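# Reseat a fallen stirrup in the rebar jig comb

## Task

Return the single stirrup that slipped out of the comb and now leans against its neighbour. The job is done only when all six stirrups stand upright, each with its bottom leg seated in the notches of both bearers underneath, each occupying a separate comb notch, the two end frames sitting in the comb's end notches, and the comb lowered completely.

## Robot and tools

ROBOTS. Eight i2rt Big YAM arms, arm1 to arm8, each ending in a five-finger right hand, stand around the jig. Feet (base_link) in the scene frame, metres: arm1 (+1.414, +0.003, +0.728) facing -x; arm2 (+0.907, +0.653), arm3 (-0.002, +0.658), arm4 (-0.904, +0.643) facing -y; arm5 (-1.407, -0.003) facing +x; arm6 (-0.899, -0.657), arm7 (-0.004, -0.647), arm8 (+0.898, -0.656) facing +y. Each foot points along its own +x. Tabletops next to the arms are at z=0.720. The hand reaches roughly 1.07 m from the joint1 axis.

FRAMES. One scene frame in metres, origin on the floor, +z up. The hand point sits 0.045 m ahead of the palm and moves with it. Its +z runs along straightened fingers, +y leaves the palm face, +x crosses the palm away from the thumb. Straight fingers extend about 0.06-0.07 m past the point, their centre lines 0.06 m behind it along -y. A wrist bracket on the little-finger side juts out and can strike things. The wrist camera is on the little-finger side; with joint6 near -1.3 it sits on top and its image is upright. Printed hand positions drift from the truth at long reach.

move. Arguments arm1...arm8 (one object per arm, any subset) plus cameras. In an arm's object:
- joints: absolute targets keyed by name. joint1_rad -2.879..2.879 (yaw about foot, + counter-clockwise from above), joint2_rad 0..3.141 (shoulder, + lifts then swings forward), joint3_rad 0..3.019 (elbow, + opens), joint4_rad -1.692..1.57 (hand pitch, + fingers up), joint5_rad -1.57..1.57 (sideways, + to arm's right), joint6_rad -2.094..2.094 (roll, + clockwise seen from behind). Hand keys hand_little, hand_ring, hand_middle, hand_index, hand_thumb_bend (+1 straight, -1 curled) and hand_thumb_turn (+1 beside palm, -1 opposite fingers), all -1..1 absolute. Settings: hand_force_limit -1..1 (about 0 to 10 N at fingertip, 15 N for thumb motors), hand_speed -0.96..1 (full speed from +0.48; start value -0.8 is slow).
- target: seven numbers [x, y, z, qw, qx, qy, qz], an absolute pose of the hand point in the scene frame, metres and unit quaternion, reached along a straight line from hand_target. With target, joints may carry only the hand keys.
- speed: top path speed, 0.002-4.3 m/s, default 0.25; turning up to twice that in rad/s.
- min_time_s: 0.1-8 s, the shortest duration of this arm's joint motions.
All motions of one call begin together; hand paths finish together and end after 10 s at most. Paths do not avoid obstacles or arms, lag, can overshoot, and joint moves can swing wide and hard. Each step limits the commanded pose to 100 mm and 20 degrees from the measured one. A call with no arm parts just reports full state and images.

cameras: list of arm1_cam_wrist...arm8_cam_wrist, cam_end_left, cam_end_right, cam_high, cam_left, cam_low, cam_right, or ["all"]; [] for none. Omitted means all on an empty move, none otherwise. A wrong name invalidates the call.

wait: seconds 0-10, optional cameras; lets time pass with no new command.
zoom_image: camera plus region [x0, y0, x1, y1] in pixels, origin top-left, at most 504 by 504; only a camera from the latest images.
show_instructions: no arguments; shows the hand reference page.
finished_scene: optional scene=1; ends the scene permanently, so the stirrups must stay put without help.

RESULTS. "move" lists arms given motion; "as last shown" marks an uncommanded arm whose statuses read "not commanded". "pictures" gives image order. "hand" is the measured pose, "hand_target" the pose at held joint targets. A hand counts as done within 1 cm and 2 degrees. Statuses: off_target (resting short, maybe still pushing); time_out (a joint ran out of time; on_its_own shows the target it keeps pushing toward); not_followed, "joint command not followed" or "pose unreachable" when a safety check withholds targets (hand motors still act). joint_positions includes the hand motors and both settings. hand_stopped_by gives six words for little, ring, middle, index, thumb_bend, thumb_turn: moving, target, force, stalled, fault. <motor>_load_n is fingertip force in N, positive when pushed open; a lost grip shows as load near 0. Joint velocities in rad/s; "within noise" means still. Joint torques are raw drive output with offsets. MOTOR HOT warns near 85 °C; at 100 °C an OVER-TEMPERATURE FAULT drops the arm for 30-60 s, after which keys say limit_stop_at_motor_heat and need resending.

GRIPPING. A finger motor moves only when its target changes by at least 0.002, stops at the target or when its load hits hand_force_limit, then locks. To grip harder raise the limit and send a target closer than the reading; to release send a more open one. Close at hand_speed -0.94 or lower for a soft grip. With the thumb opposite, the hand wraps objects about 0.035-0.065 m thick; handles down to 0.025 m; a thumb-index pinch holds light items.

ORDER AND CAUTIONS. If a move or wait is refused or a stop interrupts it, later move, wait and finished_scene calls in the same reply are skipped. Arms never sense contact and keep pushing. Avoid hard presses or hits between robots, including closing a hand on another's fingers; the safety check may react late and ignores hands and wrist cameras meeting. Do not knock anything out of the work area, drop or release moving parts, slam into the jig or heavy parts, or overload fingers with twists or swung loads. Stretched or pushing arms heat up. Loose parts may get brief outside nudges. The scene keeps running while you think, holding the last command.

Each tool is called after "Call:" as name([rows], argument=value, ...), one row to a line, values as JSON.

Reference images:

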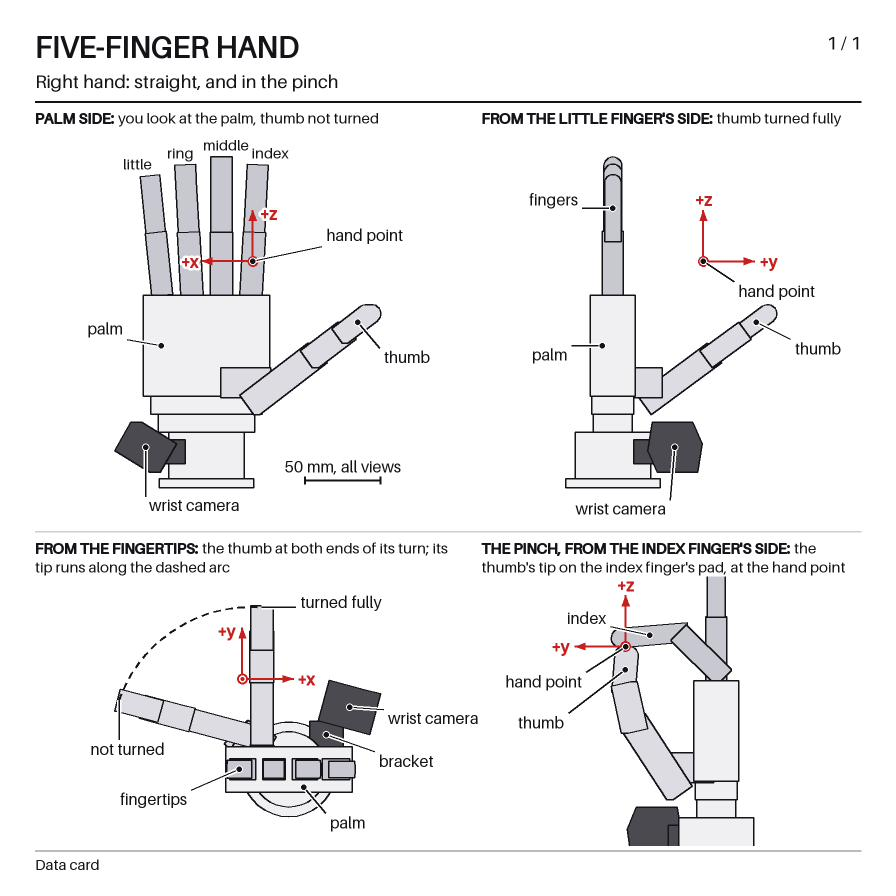

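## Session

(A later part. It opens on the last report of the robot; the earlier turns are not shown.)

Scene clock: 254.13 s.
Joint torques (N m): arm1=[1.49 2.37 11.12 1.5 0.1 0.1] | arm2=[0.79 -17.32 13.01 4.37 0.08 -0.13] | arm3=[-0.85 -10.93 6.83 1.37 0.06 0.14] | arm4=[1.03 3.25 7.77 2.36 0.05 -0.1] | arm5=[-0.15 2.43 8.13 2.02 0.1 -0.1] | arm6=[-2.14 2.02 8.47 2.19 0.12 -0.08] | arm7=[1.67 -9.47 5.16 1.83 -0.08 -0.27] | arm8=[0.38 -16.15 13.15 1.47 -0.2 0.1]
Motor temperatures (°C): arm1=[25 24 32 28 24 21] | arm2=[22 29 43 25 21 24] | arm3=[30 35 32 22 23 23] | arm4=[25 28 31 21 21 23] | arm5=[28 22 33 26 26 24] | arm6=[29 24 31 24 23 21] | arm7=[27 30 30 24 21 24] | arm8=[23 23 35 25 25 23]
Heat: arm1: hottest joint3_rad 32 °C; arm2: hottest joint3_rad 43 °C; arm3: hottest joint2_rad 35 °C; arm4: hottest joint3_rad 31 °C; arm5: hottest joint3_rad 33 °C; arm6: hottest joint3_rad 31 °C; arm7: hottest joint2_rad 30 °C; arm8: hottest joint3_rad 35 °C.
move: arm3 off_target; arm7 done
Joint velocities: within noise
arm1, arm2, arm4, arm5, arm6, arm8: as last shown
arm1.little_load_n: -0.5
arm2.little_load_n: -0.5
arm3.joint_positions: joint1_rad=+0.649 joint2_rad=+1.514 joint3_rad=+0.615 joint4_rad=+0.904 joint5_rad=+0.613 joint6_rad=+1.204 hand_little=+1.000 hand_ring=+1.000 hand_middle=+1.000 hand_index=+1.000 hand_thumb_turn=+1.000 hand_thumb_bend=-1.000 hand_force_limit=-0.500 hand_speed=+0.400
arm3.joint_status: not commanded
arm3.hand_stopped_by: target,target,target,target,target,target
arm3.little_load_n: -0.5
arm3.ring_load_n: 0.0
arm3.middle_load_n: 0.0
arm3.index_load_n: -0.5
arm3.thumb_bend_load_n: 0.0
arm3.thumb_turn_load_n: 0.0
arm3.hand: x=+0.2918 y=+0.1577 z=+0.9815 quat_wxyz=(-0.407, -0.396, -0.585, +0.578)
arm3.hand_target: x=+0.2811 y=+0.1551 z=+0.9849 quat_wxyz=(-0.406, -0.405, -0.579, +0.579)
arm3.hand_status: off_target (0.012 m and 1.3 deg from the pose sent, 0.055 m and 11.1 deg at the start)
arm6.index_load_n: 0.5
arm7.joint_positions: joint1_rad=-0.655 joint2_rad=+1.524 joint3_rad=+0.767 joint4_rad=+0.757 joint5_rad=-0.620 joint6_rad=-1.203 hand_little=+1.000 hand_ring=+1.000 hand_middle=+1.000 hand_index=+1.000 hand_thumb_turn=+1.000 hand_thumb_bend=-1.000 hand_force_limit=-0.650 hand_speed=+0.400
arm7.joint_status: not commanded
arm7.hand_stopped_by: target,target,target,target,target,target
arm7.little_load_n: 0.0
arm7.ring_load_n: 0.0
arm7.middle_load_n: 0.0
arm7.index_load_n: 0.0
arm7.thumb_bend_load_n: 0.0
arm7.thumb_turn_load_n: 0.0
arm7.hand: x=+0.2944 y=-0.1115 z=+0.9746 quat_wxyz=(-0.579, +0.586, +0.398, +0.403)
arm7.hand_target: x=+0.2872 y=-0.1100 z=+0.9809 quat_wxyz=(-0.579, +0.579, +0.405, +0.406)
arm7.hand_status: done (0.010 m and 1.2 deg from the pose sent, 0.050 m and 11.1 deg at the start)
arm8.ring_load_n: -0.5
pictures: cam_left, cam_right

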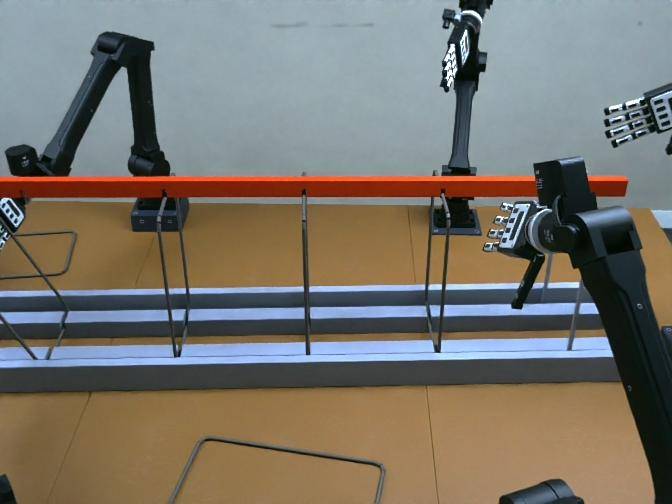

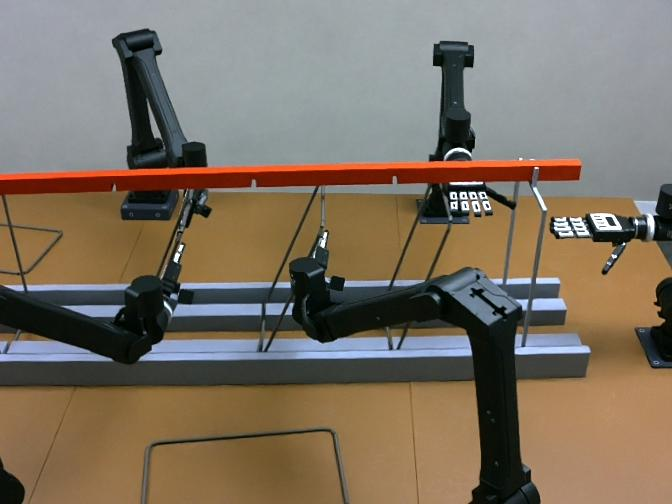

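Call:
move(arm7={"target": [0.249, -0.11, 0.999, 0.5417, -0.5417, -0.4545, -0.4545], "speed": 0.07}, arm3={"target": [0.2455, 0.155, 1.0, 0.4545, 0.4545, 0.5417, -0.5417], "speed": 0.07}, cameras=["cam_right", "cam_left", "arm8_cam_wrist"])

Call:
zoom_image(camera="cam_right", region=[60, 150, 260, 350])

Call:
zoom_image(camera="cam_left", region=[0, 170, 200, 370])

Scene clock: 256.80 s.
Joint torques (N m): arm1=[1.9 2.67 11.28 1.61 0.1 -0.02] | arm2=[0.73 -17.32 13.01 4.37 0.07 -0.13] | arm3=[-0.79 -10.11 6.91 1.36 -0.08 0.11] | arm4=[1.2 3.25 7.79 2.35 0.05 -0.1] | arm5=[-0.32 2.26 8.23 2.07 0.1 -0.1] | arm6=[-2.02 2.2 8.47 2.17 0.11 -0.1] | arm7=[1.55 -8.23 5.2 1.87 -0.11 -0.28] | arm8=[0.38 -16.38 13.19 1.43 -0.19 0.12]
Motor temperatures (°C): arm1=[25 24 32 27 24 21] | arm2=[22 29 43 25 21 24] | arm3=[30 35 32 22 23 23] | arm4=[25 28 31 21 21 23] | arm5=[28 22 33 26 26 24] | arm6=[29 24 31 24 23 21] | arm7=[27 30 30 24 21 24] | arm8=[23 23 35 25 25 23]
Heat: arm1: hottest joint3_rad 32 °C; arm2: hottest joint3_rad 43 °C; arm3: hottest joint2_rad 35 °C; arm4: hottest joint3_rad 31 °C; arm5: hottest joint3_rad 33 °C; arm6: hottest joint3_rad 31 °C; arm7: hottest joint2_rad 30 °C; arm8: hottest joint3_rad 35 °C.
move: arm3 done; arm7 done
Joint velocities: within noise
arm1, arm2, arm4, arm5, arm6, arm8: as last shown
arm1.little_load_n: 0.0
arm2.little_load_n: 0.0
arm3.joint_positions: joint1_rad=+0.570 joint2_rad=+1.460 joint3_rad=+0.570 joint4_rad=+0.896 joint5_rad=+0.542 joint6_rad=+1.382 hand_little=+1.000 hand_ring=+1.000 hand_middle=+1.000 hand_index=+1.000 hand_thumb_turn=+1.000 hand_thumb_bend=-1.000 hand_force_limit=-0.500 hand_speed=+0.400
arm3.joint_status: not commanded
arm3.hand_stopped_by: target,target,target,target,target,target
arm3.little_load_n: 0.0
arm3.ring_load_n: 0.0
arm3.middle_load_n: 0.0
arm3.index_load_n: 0.0
arm3.thumb_bend_load_n: 0.0
arm3.thumb_turn_load_n: -0.5
arm3.hand: x=+0.2537 y=+0.1558 z=+0.9975 quat_wxyz=(-0.455, -0.449, -0.546, +0.542)
arm3.hand_target: x=+0.2457 y=+0.1550 z=+0.9999 quat_wxyz=(-0.455, -0.454, -0.542, +0.542)
arm3.hand_status: done (0.009 m and 0.8 deg from the pose sent, 0.050 m and 10.8 deg at the start)
arm6.index_load_n: 0.0
arm7.joint_positions: joint1_rad=-0.561 joint2_rad=+1.441 joint3_rad=+0.711 joint4_rad=+0.732 joint5_rad=-0.525 joint6_rad=-1.377 hand_little=+1.000 hand_ring=+1.000 hand_middle=+1.000 hand_index=+1.000 hand_thumb_turn=+1.000 hand_thumb_bend=-1.000 hand_force_limit=-0.650 hand_speed=+0.400
arm7.joint_status: not commanded
arm7.hand_stopped_by: target,target,target,target,target,target
arm7.little_load_n: 0.0
arm7.ring_load_n: 0.0
arm7.middle_load_n: 0.0
arm7.index_load_n: 0.0
arm7.thumb_bend_load_n: 0.0
arm7.thumb_turn_load_n: 0.0
arm7.hand: x=+0.2566 y=-0.1108 z=+0.9940 quat_wxyz=(-0.542, +0.549, +0.447, +0.453)
arm7.hand_target: x=+0.2490 y=-0.1100 z=+0.9991 quat_wxyz=(-0.542, +0.542, +0.454, +0.455)
arm7.hand_status: done (0.009 m and 1.2 deg from the pose sent, 0.051 m and 11.0 deg at the start)
arm8.ring_load_n: 0.0
pictures: arm8_cam_wrist, cam_left, cam_right

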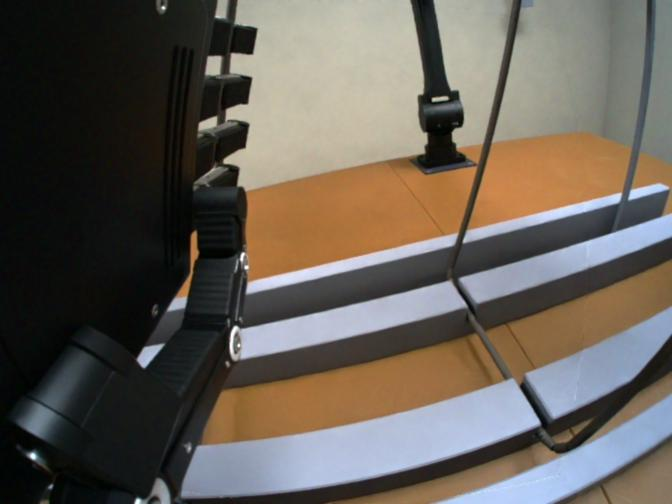

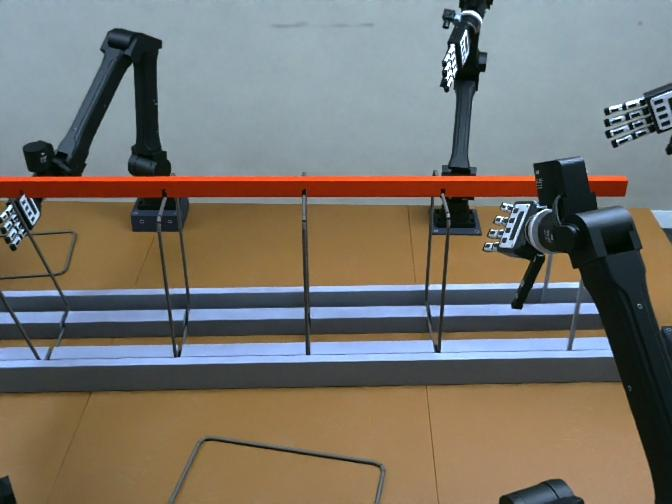

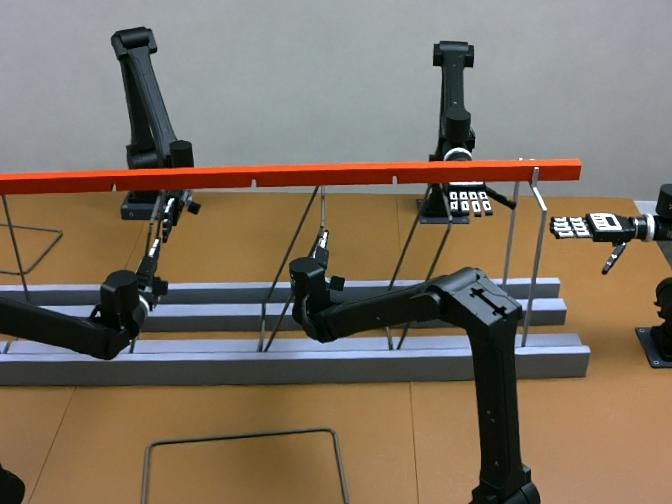

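Scaled by 2.520 from the camera's image (finer frame: 960x720).

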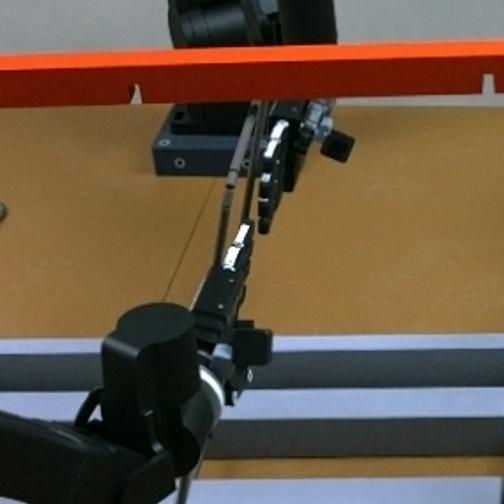

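Scaled by 2.520 from the camera's image (finer frame: 960x720).

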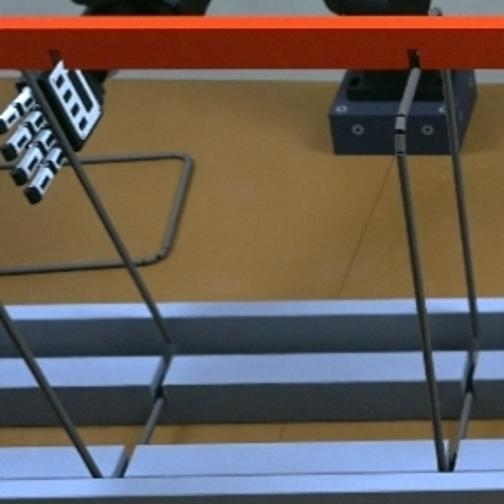

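Call:
move(arm7={"target": [0.2205, -0.11, 1.010, 0.5213, -0.5213, -0.4777, -0.4777], "speed": 0.05}, arm3={"target": [0.220, 0.155, 1.007, 0.4777, 0.4777, 0.5213, -0.5213], "speed": 0.05}, cameras=["cam_right", "cam_left", "arm7_cam_wrist"])

Call:
zoom_image(camera="cam_right", region=[60, 150, 260, 350])

Call:
zoom_image(camera="cam_left", region=[0, 170, 200, 370])

Scene clock: 259.20 s.
Joint torques (N m): arm1=[2.32 1.9 11.38 1.42 0.09 0.07] | arm2=[0.79 -17.32 13.01 4.37 0.07 -0.13] | arm3=[-0.67 -9.64 6.93 1.37 -0.1 0.13] | arm4=[1.26 3.08 7.77 2.35 0.05 -0.09] | arm5=[0.03 1.9 8.09 1.89 0.08 -0.03] | arm6=[-2.08 2.02 8.47 2.19 0.12 -0.08] | arm7=[1.44 -7.71 5.46 1.87 0.01 -0.28] | arm8=[0.21 -16.09 13.24 1.44 -0.19 0.12]
Motor temperatures (°C): arm1=[25 24 32 27 24 21] | arm2=[22 29 43 25 21 24] | arm3=[30 35 32 22 23 23] | arm4=[25 28 31 21 21 23] | arm5=[28 22 33 26 26 24] | arm6=[29 24 31 24 23 21] | arm7=[27 30 30 24 21 24] | arm8=[23 23 35 25 25 23]
Heat: arm1: hottest joint3_rad 32 °C; arm2: hottest joint3_rad 43 °C; arm3: hottest joint2_rad 35 °C; arm4: hottest joint3_rad 31 °C; arm5: hottest joint3_rad 33 °C; arm6: hottest joint3_rad 31 °C; arm7: hottest joint2_rad 30 °C; arm8: hottest joint3_rad 35 °C.
move: arm3 done; arm7 done
Joint velocities: within noise
arm1, arm2, arm4, arm5, arm6, arm8: as last shown
arm1.thumb_turn_load_n: -0.5
arm2.ring_load_n: -0.5
arm3.joint_positions: joint1_rad=+0.512 joint2_rad=+1.427 joint3_rad=+0.541 joint4_rad=+0.892 joint5_rad=+0.484 joint6_rad=+1.469 hand_little=+1.000 hand_ring=+1.000 hand_middle=+1.000 hand_index=+1.000 hand_thumb_turn=+1.000 hand_thumb_bend=-1.000 hand_force_limit=-0.500 hand_speed=+0.400
arm3.joint_status: not commanded
arm3.hand_stopped_by: target,target,target,target,target,target
arm3.little_load_n: 0.0
arm3.ring_load_n: 0.0
arm3.middle_load_n: 0.0
arm3.index_load_n: 0.0
arm3.thumb_bend_load_n: 0.0
arm3.thumb_turn_load_n: 0.0
arm3.hand: x=+0.2279 y=+0.1554 z=+1.0047 quat_wxyz=(-0.479, -0.472, -0.525, +0.522)
arm3.hand_target: x=+0.2201 y=+0.1550 z=+1.0068 quat_wxyz=(-0.478, -0.478, -0.521, +0.521)
arm3.hand_status: done (0.008 m and 0.8 deg from the pose sent, 0.035 m and 5.5 deg at the start)
arm5.little_load_n: -0.5
arm6.thumb_bend_load_n: 0.5
arm7.joint_positions: joint1_rad=-0.485 joint2_rad=+1.387 joint3_rad=+0.678 joint4_rad=+0.711 joint5_rad=-0.455 joint6_rad=-1.465 hand_little=+1.000 hand_ring=+1.000 hand_middle=+1.000 hand_index=+1.000 hand_thumb_turn=+1.000 hand_thumb_bend=-1.000 hand_force_limit=-0.650 hand_speed=+0.400
arm7.joint_status: not commanded
arm7.hand_stopped_by: target,target,target,target,target,target
arm7.little_load_n: 0.0
arm7.ring_load_n: 0.0
arm7.middle_load_n: 0.0
arm7.index_load_n: 0.0
arm7.thumb_bend_load_n: 0.0
arm7.thumb_turn_load_n: 0.0
arm7.hand: x=+0.2255 y=-0.1096 z=+1.0052 quat_wxyz=(-0.523, +0.527, +0.472, +0.475)
arm7.hand_target: x=+0.2206 y=-0.1100 z=+1.0100 quat_wxyz=(-0.521, +0.521, +0.478, +0.478)
arm7.hand_status: done (0.007 m and 1.0 deg from the pose sent, 0.040 m and 6.0 deg at the start)
pictures: arm7_cam_wrist, cam_left, cam_right

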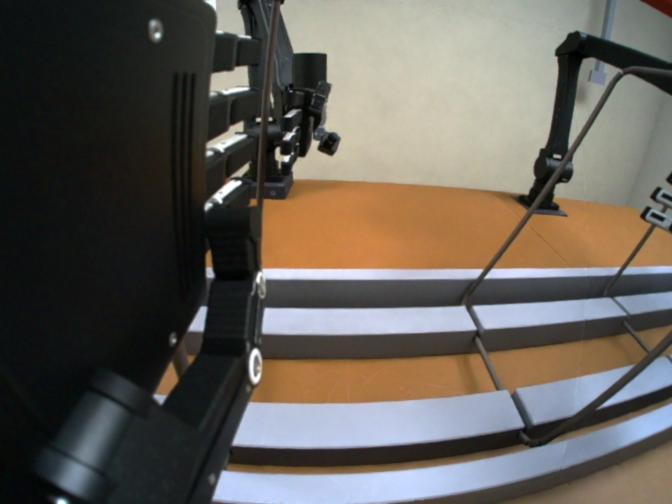

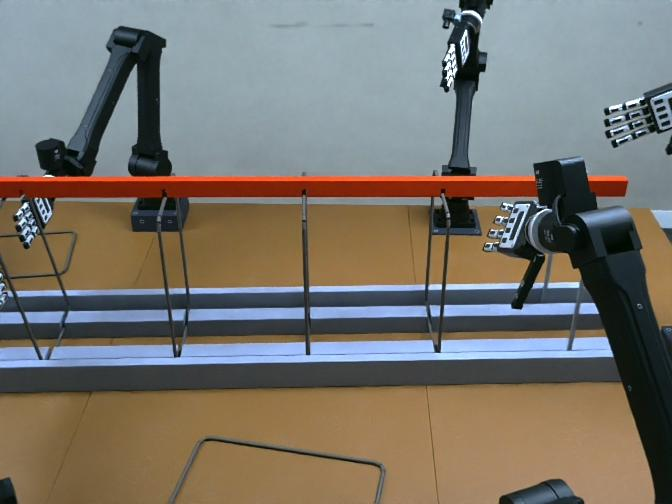

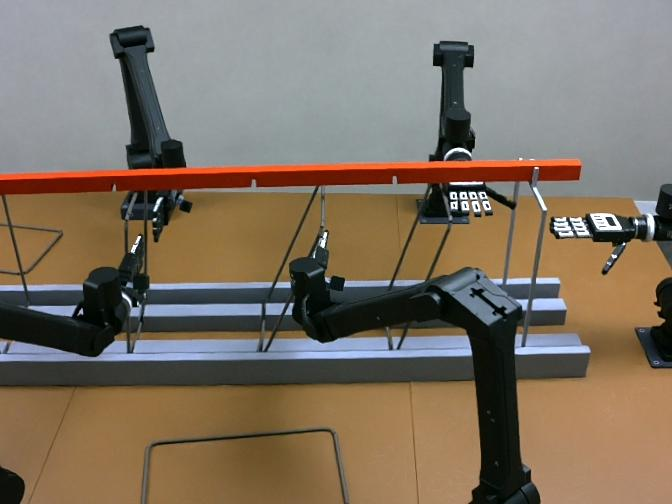

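Scaled by 2.520 from the camera's image (finer frame: 960x720).

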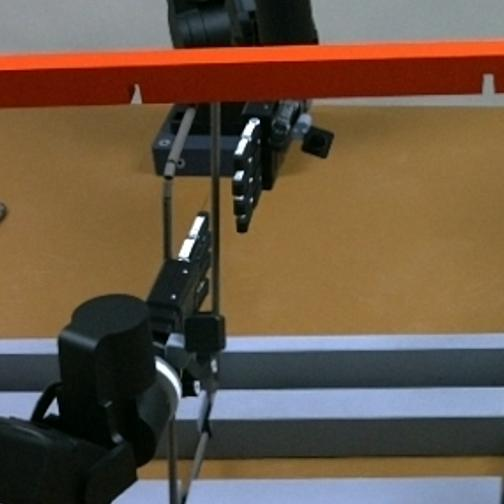

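Scaled by 2.520 from the camera's image (finer frame: 960x720).

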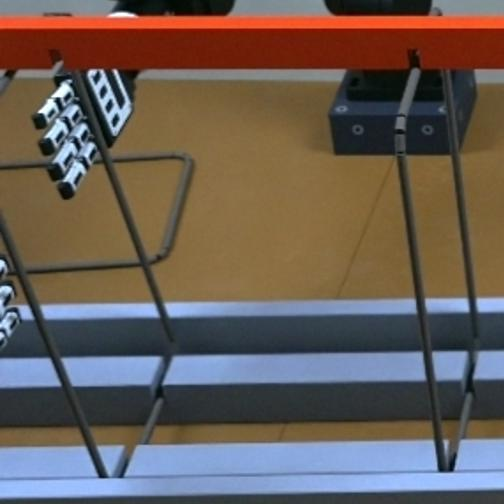

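Call:
move(arm7={"target": [0.2025, -0.11, 1.012, 0.5044, -0.5044, -0.4956, -0.4956], "speed": 0.04}, arm3={"target": [0.202, 0.155, 1.010, 0.4956, 0.4956, 0.5044, -0.5044], "speed": 0.04}, cameras=["cam_right", "cam_left", "arm3_cam_wrist"])

Call:
zoom_image(camera="cam_right", region=[80, 160, 200, 280])

Call:
zoom_image(camera="cam_left", region=[0, 170, 120, 290])

Scene clock: 261.17 s.
Joint torques (N m): arm1=[2.02 2.84 11.21 1.5 0.13 0.01] | arm2=[0.79 -17.32 13.01 4.37 0.07 -0.12] | arm3=[-0.67 -9.41 6.93 1.62 -0.07 0.13] | arm4=[1.14 3.08 7.72 2.33 0.04 -0.09] | arm5=[-0.62 1.49 8.2 1.87 0.07 -0.08] | arm6=[-2.02 2.02 8.49 2.21 0.11 -0.09] | arm7=[1.26 -7.47 5.41 2.09 0.08 -0.28] | arm8=[0.38 -16.15 13.19 1.46 -0.22 0.12]
Motor temperatures (°C): arm1=[25 24 32 27 24 21] | arm2=[22 29 43 25 21 24] | arm3=[30 35 32 22 23 23] | arm4=[25 28 31 21 21 23] | arm5=[28 22 33 26 26 24] | arm6=[29 24 31 24 23 21] | arm7=[27 29 30 24 21 24] | arm8=[23 23 35 25 25 23]
Heat: arm1: hottest joint3_rad 32 °C; arm2: hottest joint3_rad 43 °C; arm3: hottest joint2_rad 35 °C; arm4: hottest joint3_rad 31 °C; arm5: hottest joint3_rad 33 °C; arm6: hottest joint3_rad 31 °C; arm7: hottest joint3_rad 30 °C; arm8: hottest joint3_rad 35 °C.
move: arm3 done; arm7 done
Joint velocities: within noise
arm1, arm2, arm4, arm5, arm6, arm8: as last shown
arm1.middle_load_n: -0.5
arm2.ring_load_n: 0.0
arm3.joint_positions: joint1_rad=+0.471 joint2_rad=+1.413 joint3_rad=+0.521 joint4_rad=+0.892 joint5_rad=+0.442 joint6_rad=+1.539 hand_little=+1.000 hand_ring=+1.000 hand_middle=+1.000 hand_index=+1.000 hand_thumb_turn=+1.000 hand_thumb_bend=-1.000 hand_force_limit=-0.500 hand_speed=+0.400
arm3.joint_status: not commanded
arm3.hand_stopped_by: target,target,target,target,target,target
arm3.little_load_n: 0.0
arm3.ring_load_n: 0.0
arm3.middle_load_n: 0.0
arm3.index_load_n: 0.0
arm3.thumb_bend_load_n: 0.0
arm3.thumb_turn_load_n: 0.0
arm3.hand: x=+0.2102 y=+0.1549 z=+1.0064 quat_wxyz=(-0.495, -0.491, -0.510, +0.504)
arm3.hand_target: x=+0.2021 y=+0.1549 z=+1.0100 quat_wxyz=(-0.496, -0.496, -0.504, +0.505)
arm3.hand_status: done (0.009 m and 0.9 deg from the pose sent, 0.026 m and 4.5 deg at the start)
arm4.little_load_n: -0.5
arm4.ring_load_n: -0.5
arm5.little_load_n: 0.0
arm6.thumb_bend_load_n: 0.0
arm7.joint_positions: joint1_rad=-0.435 joint2_rad=+1.369 joint3_rad=+0.655 joint4_rad=+0.711 joint5_rad=-0.407 joint6_rad=-1.534 hand_little=+1.000 hand_ring=+1.000 hand_middle=+1.000 hand_index=+1.000 hand_thumb_turn=+1.000 hand_thumb_bend=-1.000 hand_force_limit=-0.650 hand_speed=+0.400
arm7.joint_status: not commanded
arm7.hand_stopped_by: target,target,target,target,target,target
arm7.little_load_n: 0.0
arm7.ring_load_n: 0.0
arm7.middle_load_n: 0.0
arm7.index_load_n: 0.0
arm7.thumb_bend_load_n: 0.0
arm7.thumb_turn_load_n: 0.0
arm7.hand: x=+0.2065 y=-0.1091 z=+1.0060 quat_wxyz=(-0.506, +0.512, +0.491, +0.490)
arm7.hand_target: x=+0.2027 y=-0.1100 z=+1.0121 quat_wxyz=(-0.504, +0.504, +0.495, +0.496)
arm7.hand_status: done (0.007 m and 1.2 deg from the pose sent, 0.024 m and 4.9 deg at the start)
pictures: arm3_cam_wrist, cam_left, cam_right

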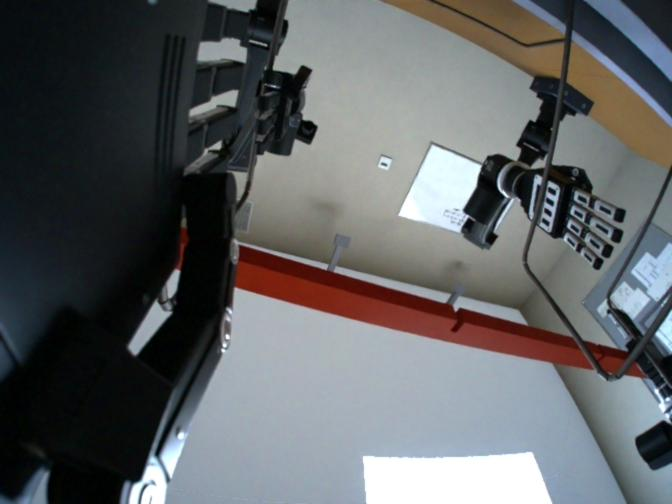

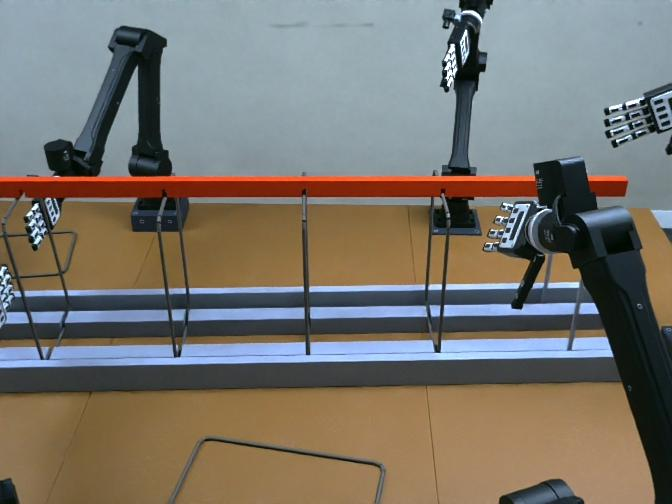

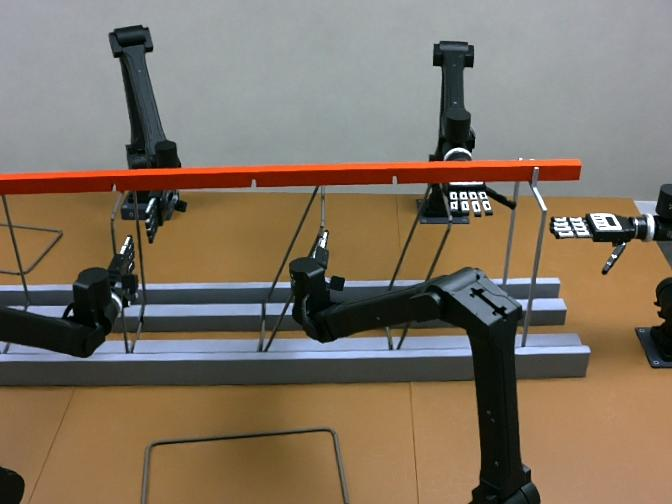

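Scaled by 4.200 from the camera's image (finer frame: 960x720).

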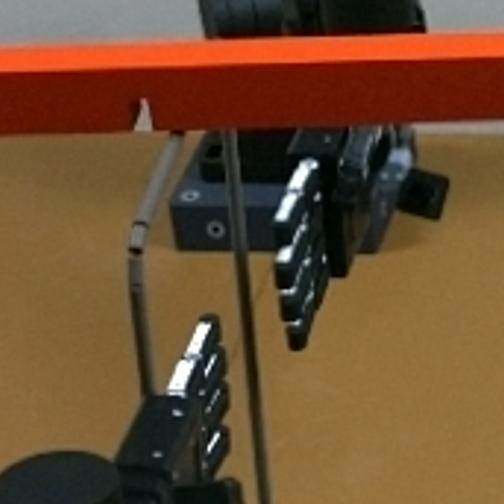

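Scaled by 4.200 from the camera's image (finer frame: 960x720).

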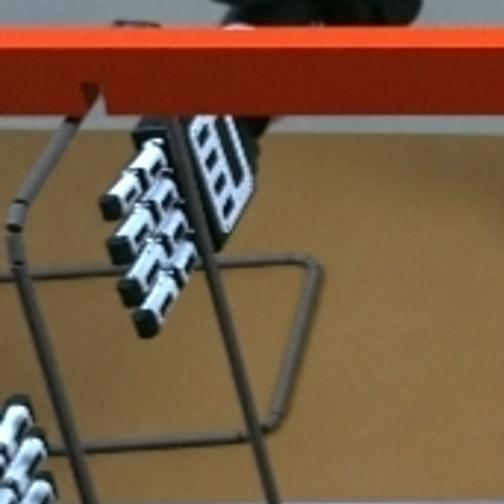

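Call:
zoom_image(camera="cam_right", region=[100, 170, 150, 220])

Call:
zoom_image(camera="cam_left", region=[0, 170, 50, 220])

Scaled by 10.080 from the camera's image (finer frame: 960x720).

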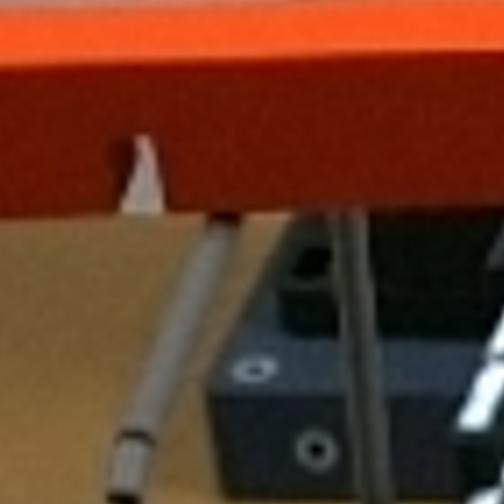

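Scaled by 10.080 from the camera's image (finer frame: 960x720).

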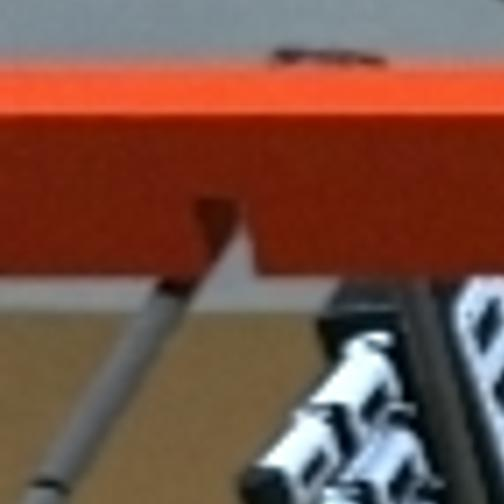

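Call:
move(arm7={"target": [0.1948, -0.11, 1.013, 0.5, -0.5, -0.5, -0.5], "speed": 0.03}, arm3={"target": [0.1943, 0.155, 1.011, 0.5, 0.5, 0.5, -0.5], "speed": 0.03}, cameras=["cam_right", "cam_left"])

Call:
zoom_image(camera="cam_right", region=[100, 170, 150, 220])

Call:
zoom_image(camera="cam_left", region=[0, 170, 50, 220])

Scene clock: 263.30 s.
Joint torques (N m): arm1=[1.67 2.67 11.4 1.44 0.06 0.06] | arm2=[0.73 -17.32 13.03 4.37 0.07 -0.13] | arm3=[-0.85 -9.17 7.01 1.59 -0.08 0.13] | arm4=[1.2 3.19 7.76 2.33 0.05 -0.09] | arm5=[0.09 2.08 8.27 1.95 0.07 -0.05] | arm6=[-2.2 1.96 8.47 2.21 0.12 -0.09] | arm7=[1.2 -7.3 5.39 2.07 0.11 -0.25] | arm8=[0.38 -16.26 13.19 1.47 -0.21 0.11]
Motor temperatures (°C): arm1=[25 24 32 27 24 21] | arm2=[22 29 43 25 21 24] | arm3=[30 35 32 22 23 23] | arm4=[25 28 31 21 21 23] | arm5=[28 22 33 26 26 24] | arm6=[29 24 31 24 23 21] | arm7=[27 29 30 24 21 24] | arm8=[23 23 35 25 25 23]
Heat: arm1: hottest joint3_rad 32 °C; arm2: hottest joint3_rad 43 °C; arm3: hottest joint2_rad 35 °C; arm4: hottest joint3_rad 31 °C; arm5: hottest joint3_rad 33 °C; arm6: hottest joint3_rad 31 °C; arm7: hottest joint3_rad 30 °C; arm8: hottest joint3_rad 35 °C.
move: arm3 done; arm7 done
Joint velocities: within noise
arm1, arm2, arm4, arm5, arm6, arm8: as last shown
arm1.middle_load_n: 0.0
arm2.thumb_turn_load_n: 0.0
arm3.joint_positions: joint1_rad=+0.452 joint2_rad=+1.405 joint3_rad=+0.513 joint4_rad=+0.892 joint5_rad=+0.423 joint6_rad=+1.557 hand_little=+1.000 hand_ring=+1.000 hand_middle=+1.000 hand_index=+1.000 hand_thumb_turn=+1.000 hand_thumb_bend=-1.000 hand_force_limit=-0.500 hand_speed=+0.400
arm3.joint_status: not commanded
arm3.hand_stopped_by: target,target,target,target,target,target
arm3.little_load_n: -0.5
arm3.ring_load_n: 0.5
arm3.middle_load_n: 0.0
arm3.index_load_n: 0.0
arm3.thumb_bend_load_n: 0.0
arm3.thumb_turn_load_n: 0.0
arm3.hand: x=+0.2026 y=+0.1550 z=+1.0075 quat_wxyz=(-0.499, -0.495, -0.506, +0.499)
arm3.hand_target: x=+0.1944 y=+0.1551 z=+1.0110 quat_wxyz=(-0.500, -0.500, -0.500, +0.500)
arm3.hand_status: done (0.009 m and 0.9 deg from the pose sent, 0.017 m and 1.8 deg at the start)
arm4.little_load_n: 0.0
arm4.ring_load_n: 0.0
arm7.joint_positions: joint1_rad=-0.414 joint2_rad=+1.361 joint3_rad=+0.646 joint4_rad=+0.711 joint5_rad=-0.388 joint6_rad=-1.551 hand_little=+1.000 hand_ring=+1.000 hand_middle=+1.000 hand_index=+1.000 hand_thumb_turn=+1.000 hand_thumb_bend=-1.000 hand_force_limit=-0.650 hand_speed=+0.400
arm7.joint_status: not commanded
arm7.hand_stopped_by: target,target,target,target,target,target
arm7.little_load_n: 0.0
arm7.ring_load_n: 0.0
arm7.middle_load_n: 0.0
arm7.index_load_n: 0.0
arm7.thumb_bend_load_n: 0.0
arm7.thumb_turn_load_n: 0.0
arm7.hand: x=+0.1986 y=-0.1090 z=+1.0069 quat_wxyz=(-0.502, +0.507, +0.496, +0.494)
arm7.hand_target: x=+0.1949 y=-0.1100 z=+1.0130 quat_wxyz=(-0.500, +0.500, +0.500, +0.500)
arm7.hand_status: done (0.007 m and 1.2 deg from the pose sent, 0.014 m and 2.2 deg at the start)
pictures: cam_left, cam_right

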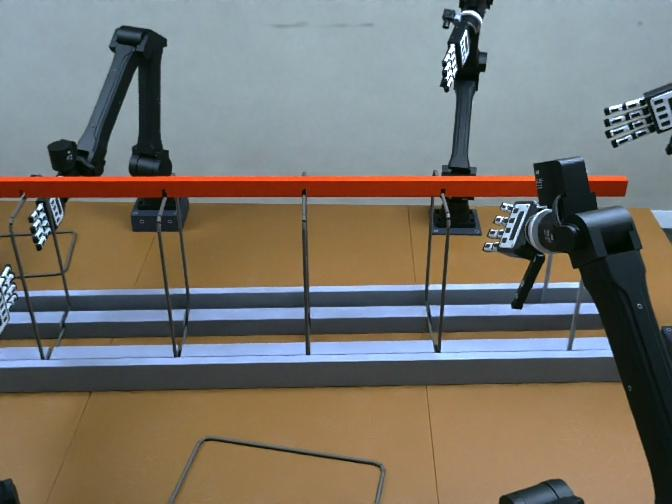

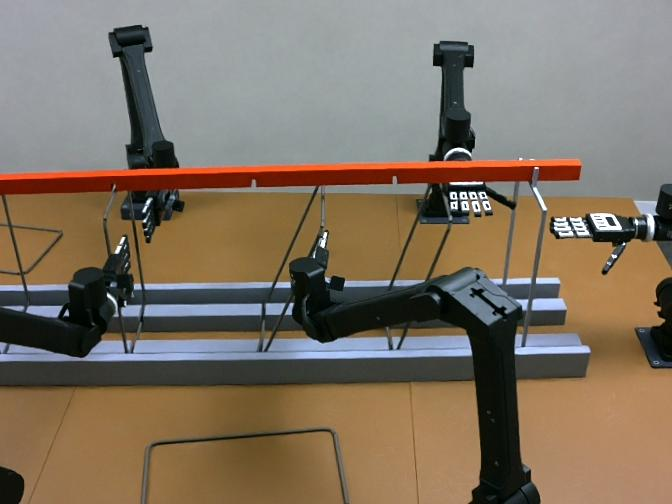

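Scaled by 10.080 from the camera's image (finer frame: 960x720).

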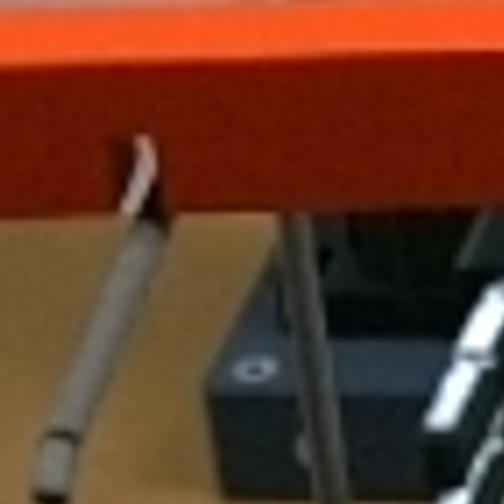

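Scaled by 10.080 from the camera's image (finer frame: 960x720).

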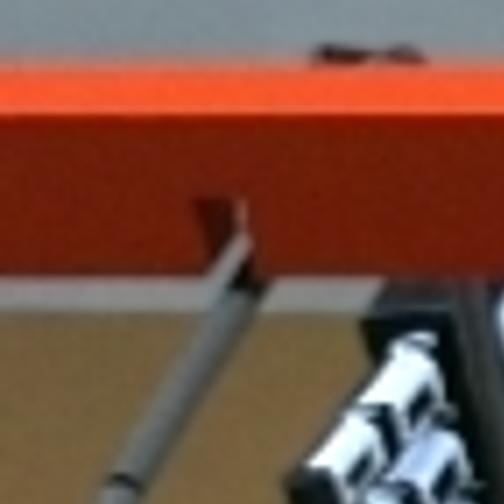

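Call:
move(arm2={"joints": {"joint2_rad": 1.357}, "min_time_s": 1}, cameras=["cam_right", "cam_left", "cam_end_right"])

Call:
zoom_image(camera="cam_right", region=[100, 170, 150, 220])

Scene clock: 264.97 s.
Joint torques (N m): arm1=[2.02 1.61 11.25 1.68 0.11 0.06] | arm2=[0.79 -16.38 13.03 4.37 0.08 -0.12] | arm3=[-0.62 -9.35 6.95 1.65 -0.09 0.11] | arm4=[1.26 3.19 7.73 2.33 0.05 -0.1] | arm5=[-0.21 1.96 8.02 2.09 0.08 -0.03] | arm6=[-2.02 2.08 8.46 2.15 0.11 -0.08] | arm7=[1.38 -7.53 5.44 2.11 0.1 -0.28] | arm8=[0.32 -16.21 13.08 1.48 -0.2 0.11]
Motor temperatures (°C): arm1=[25 24 32 27 24 21] | arm2=[22 29 43 25 21 24] | arm3=[30 35 32 22 23 23] | arm4=[25 28 31 21 21 23] | arm5=[28 22 33 26 26 24] | arm6=[29 24 31 24 23 21] | arm7=[27 29 30 24 21 24] | arm8=[23 23 35 25 25 23]
Heat: arm1: hottest joint3_rad 32 °C; arm2: hottest joint3_rad 43 °C; arm3: hottest joint2_rad 35 °C; arm4: hottest joint3_rad 31 °C; arm5: hottest joint3_rad 33 °C; arm6: hottest joint3_rad 31 °C; arm7: hottest joint3_rad 30 °C; arm8: hottest joint3_rad 35 °C.
move: arm2 done
Joint velocities: within noise
arm1, arm3, arm4, arm5, arm6, arm7, arm8: as last shown
arm1.thumb_turn_load_n: 0.0
arm2.joint_positions: joint1_rad=-0.098 joint2_rad=+1.422 joint3_rad=+1.208 joint4_rad=+0.182 joint5_rad=-0.070 joint6_rad=+0.017 hand_little=+1.000 hand_ring=+1.000 hand_middle=+1.000 hand_index=+1.000 hand_thumb_turn=+1.000 hand_thumb_bend=+1.000 hand_force_limit=+0.000 hand_speed=-0.800
arm2.joint_status: all done
arm2.hand_stopped_by: target,target,target,target,target,target
arm2.little_load_n: 0.0
arm2.ring_load_n: -0.5
arm2.middle_load_n: 0.0
arm2.index_load_n: 0.0
arm2.thumb_bend_load_n: 0.0
arm2.thumb_turn_load_n: 0.0
arm2.hand: x=+0.8993 y=-0.0129 z=+1.0984 quat_wxyz=(-0.006, -0.010, -0.714, +0.700)
arm2.hand_target: x=+0.9028 y=-0.0017 z=+1.1889 quat_wxyz=(+0.000, +0.000, -0.651, +0.759)
arm2.hand_status: not commanded
arm3.little_load_n: 0.0
arm3.ring_load_n: 0.0
arm5.thumb_turn_load_n: -0.5
pictures: cam_end_right, cam_left, cam_right

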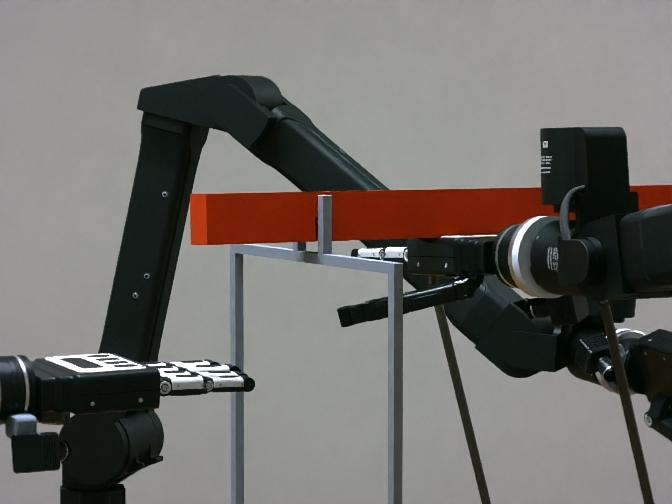

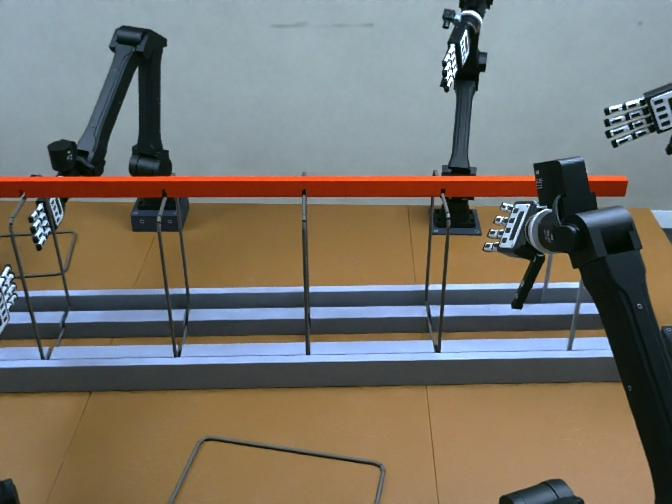

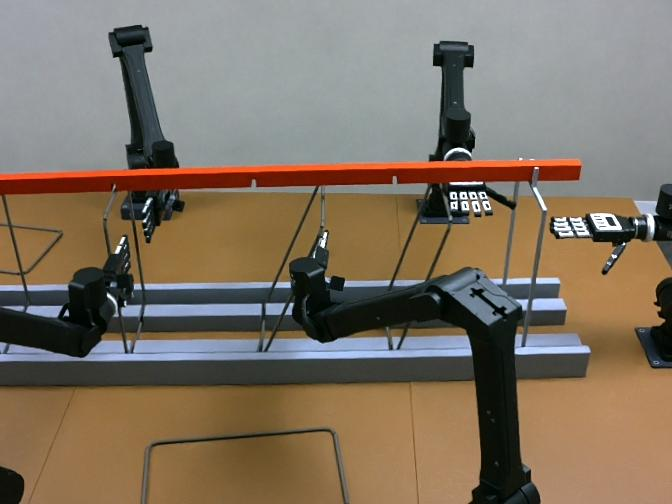

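Scaled by 10.080 from the camera's image (finer frame: 960x720).

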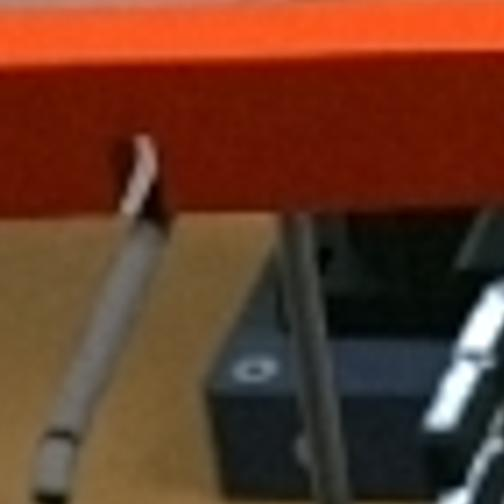

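Call:
move(arm2={"joints": {"joint2_rad": 1.369}}, cameras=["cam_right", "cam_left"])

Scene clock: 266.27 s.
Joint torques (N m): arm1=[2.02 2.49 11.28 1.55 0.11 0.05] | arm2=[0.73 -15.44 13.01 4.38 0.07 -0.13] | arm3=[-0.85 -9.23 6.95 1.59 -0.07 0.11] | arm4=[1.2 3.08 7.77 2.33 0.05 -0.09] | arm5=[-0.32 1.67 8.17 2.04 0.07 -0.05] | arm6=[-2.08 2.2 8.5 2.19 0.12 -0.08] | arm7=[0.91 -7.41 5.44 2.11 0.1 -0.28] | arm8=[0.26 -16.26 13.22 1.46 -0.21 0.11]
Motor temperatures (°C): arm1=[25 24 32 27 24 21] | arm2=[22 29 43 25 21 24] | arm3=[30 35 32 22 23 23] | arm4=[25 28 31 21 21 23] | arm5=[28 22 33 26 26 24] | arm6=[29 24 31 24 23 21] | arm7=[27 29 29 24 21 24] | arm8=[23 23 35 25 25 23]
Heat: arm1: hottest joint3_rad 32 °C; arm2: hottest joint3_rad 43 °C; arm3: hottest joint2_rad 35 °C; arm4: hottest joint3_rad 31 °C; arm5: hottest joint3_rad 33 °C; arm6: hottest joint3_rad 31 °C; arm7: hottest joint2_rad 29 °C; arm8: hottest joint3_rad 35 °C.
move: arm2 done
Joint velocities: within noise
arm1.joint_positions: joint1_rad=-0.095 joint2_rad=+0.083 joint3_rad=+0.371 joint4_rad=-0.273 joint5_rad=-0.083 joint6_rad=-0.008 hand_little=+1.000 hand_ring=+1.000 hand_middle=+1.000 hand_index=+1.000 hand_thumb_turn=+1.000 hand_thumb_bend=+1.000 hand_force_limit=+0.000 hand_speed=-0.500
arm1.joint_status: not commanded
arm1.hand_stopped_by: fault,target,target,target,target,target
arm1.little_load_n: 0.0
arm1.ring_load_n: 0.0
arm1.middle_load_n: 0.0
arm1.index_load_n: 0.0
arm1.thumb_bend_load_n: 0.0
arm1.thumb_turn_load_n: 0.0
arm1.hand: x=+1.1281 y=-0.0168 z=+1.0092 quat_wxyz=(+0.508, -0.496, -0.496, +0.500)
arm1.hand_target: x=+1.1297 y=-0.0199 z=+1.0001 quat_wxyz=(+0.500, -0.500, -0.500, +0.500)
arm1.hand_status: not commanded
arm2.joint_positions: joint1_rad=-0.098 joint2_rad=+1.422 joint3_rad=+1.208 joint4_rad=+0.182 joint5_rad=-0.070 joint6_rad=+0.017 hand_little=+1.000 hand_ring=+1.000 hand_middle=+1.000 hand_index=+1.000 hand_thumb_turn=+1.000 hand_thumb_bend=+1.000 hand_force_limit=+0.000 hand_speed=-0.800
arm2.joint_status: all done
arm2.hand_stopped_by: target,target,target,target,target,target
arm2.little_load_n: 0.0
arm2.ring_load_n: 0.0
arm2.middle_load_n: 0.0
arm2.index_load_n: 0.0
arm2.thumb_bend_load_n: 0.0
arm2.thumb_turn_load_n: -0.5
arm2.hand: x=+0.8993 y=-0.0129 z=+1.0984 quat_wxyz=(-0.006, -0.010, -0.714, +0.700)
arm2.hand_target: x=+0.9026 y=-0.0056 z=+1.1813 quat_wxyz=(+0.000, +0.000, -0.656, +0.755)
arm2.hand_status: not commanded
arm3, arm7: as last shown
arm4.joint_positions: joint1_rad=+0.384 joint2_rad=+0.552 joint3_rad=+1.350 joint4_rad=-1.286 joint5_rad=+0.102 joint6_rad=-0.981 hand_little=+1.000 hand_ring=+1.000 hand_middle=+1.000 hand_index=+1.000 hand_thumb_turn=+1.000 hand_thumb_bend=+1.000 hand_force_limit=+0.000 hand_speed=-0.800
arm4.joint_status: not commanded
arm4.hand_stopped_by: target,target,target,target,target,target
arm4.little_load_n: 0.0
arm4.ring_load_n: 0.0
arm4.middle_load_n: 0.0
arm4.index_load_n: 0.0
arm4.thumb_bend_load_n: 0.0
arm4.thumb_turn_load_n: 0.0
arm4.hand: x=-0.8792 y=+0.4314 z=+1.2836 quat_wxyz=(+0.195, +0.515, -0.683, +0.479)
arm4.hand_target: x=-0.8796 y=+0.4322 z=+1.2924 quat_wxyz=(+0.197, +0.511, -0.679, +0.488)
arm4.hand_status: not commanded
arm5.joint_positions: joint1_rad=+0.098 joint2_rad=+0.650 joint3_rad=+1.435 joint4_rad=-1.275 joint5_rad=+0.139 joint6_rad=-1.336 hand_little=+1.000 hand_ring=+1.000 hand_middle=+1.000 hand_index=+1.000 hand_thumb_turn=+1.000 hand_thumb_bend=+1.000 hand_force_limit=+0.000 hand_speed=-0.800
arm5.joint_status: not commanded
arm5.hand_stopped_by: target,target,target,target,target,target
arm5.little_load_n: 0.0
arm5.ring_load_n: 0.0
arm5.middle_load_n: 0.0
arm5.index_load_n: 0.0
arm5.thumb_bend_load_n: 0.0
arm5.thumb_turn_load_n: 0.0
arm5.hand: x=-1.1677 y=-0.0576 z=+1.2974 quat_wxyz=(-0.025, +0.847, -0.095, +0.522)
arm5.hand_target: x=-1.1690 y=-0.0577 z=+1.3064 quat_wxyz=(-0.027, +0.842, -0.095, +0.531)
arm5.hand_status: not commanded
arm6.joint_positions: joint1_rad=-0.123 joint2_rad=+0.630 joint3_rad=+1.447 joint4_rad=-1.200 joint5_rad=+0.216 joint6_rad=-1.427 hand_little=+1.000 hand_ring=+1.000 hand_middle=+1.000 hand_index=+1.000 hand_thumb_turn=+1.000 hand_thumb_bend=+1.000 hand_force_limit=+0.000 hand_speed=-0.800
arm6.joint_status: not commanded
arm6.hand_stopped_by: target,target,target,target,target,target
arm6.little_load_n: 0.0
arm6.ring_load_n: 0.0
arm6.middle_load_n: 0.0
arm6.index_load_n: 0.0
arm6.thumb_bend_load_n: 0.0
arm6.thumb_turn_load_n: 0.0
arm6.hand: x=-0.7750 y=-0.4274 z=+1.2815 quat_wxyz=(-0.330, +0.693, +0.455, +0.451)
arm6.hand_target: x=-0.7752 y=-0.4293 z=+1.2898 quat_wxyz=(-0.337, +0.690, +0.451, +0.456)
arm6.hand_status: not commanded
arm8.joint_positions: joint1_rad=+0.678 joint2_rad=+1.788 joint3_rad=+1.142 joint4_rad=+0.582 joint5_rad=+0.745 joint6_rad=-1.094 hand_little=+1.000 hand_ring=+1.000 hand_middle=+1.000 hand_index=+1.000 hand_thumb_turn=+1.000 hand_thumb_bend=-1.000 hand_force_limit=-0.650 hand_speed=+0.400
arm8.joint_status: not commanded
arm8.hand_stopped_by: target,target,target,target,target,target
arm8.little_load_n: 0.0
arm8.ring_load_n: 0.0
arm8.middle_load_n: 0.0
arm8.index_load_n: 0.0
arm8.thumb_bend_load_n: 0.0
arm8.thumb_turn_load_n: 0.0
arm8.hand: x=+0.5821 y=-0.0539 z=+0.9598 quat_wxyz=(-0.578, +0.611, +0.382, +0.383)
arm8.hand_target: x=+0.5582 y=-0.0486 z=+0.9857 quat_wxyz=(-0.603, +0.603, +0.369, +0.369)
arm8.hand_status: not commanded
pictures: cam_left, cam_right

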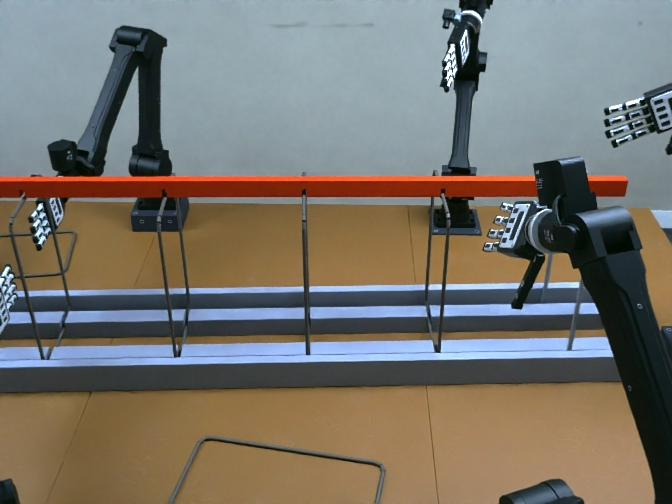

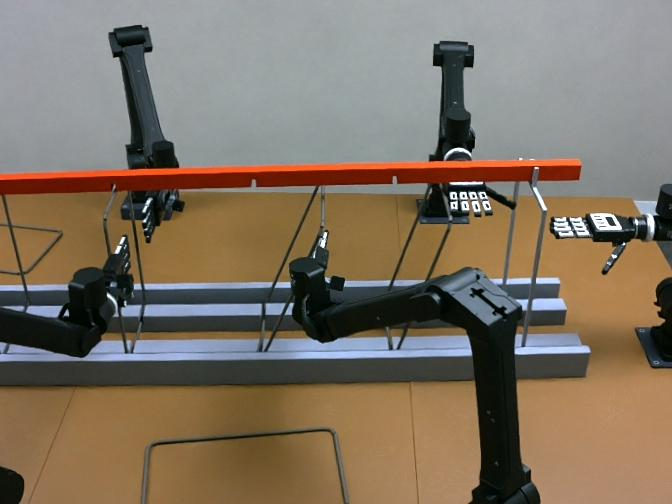

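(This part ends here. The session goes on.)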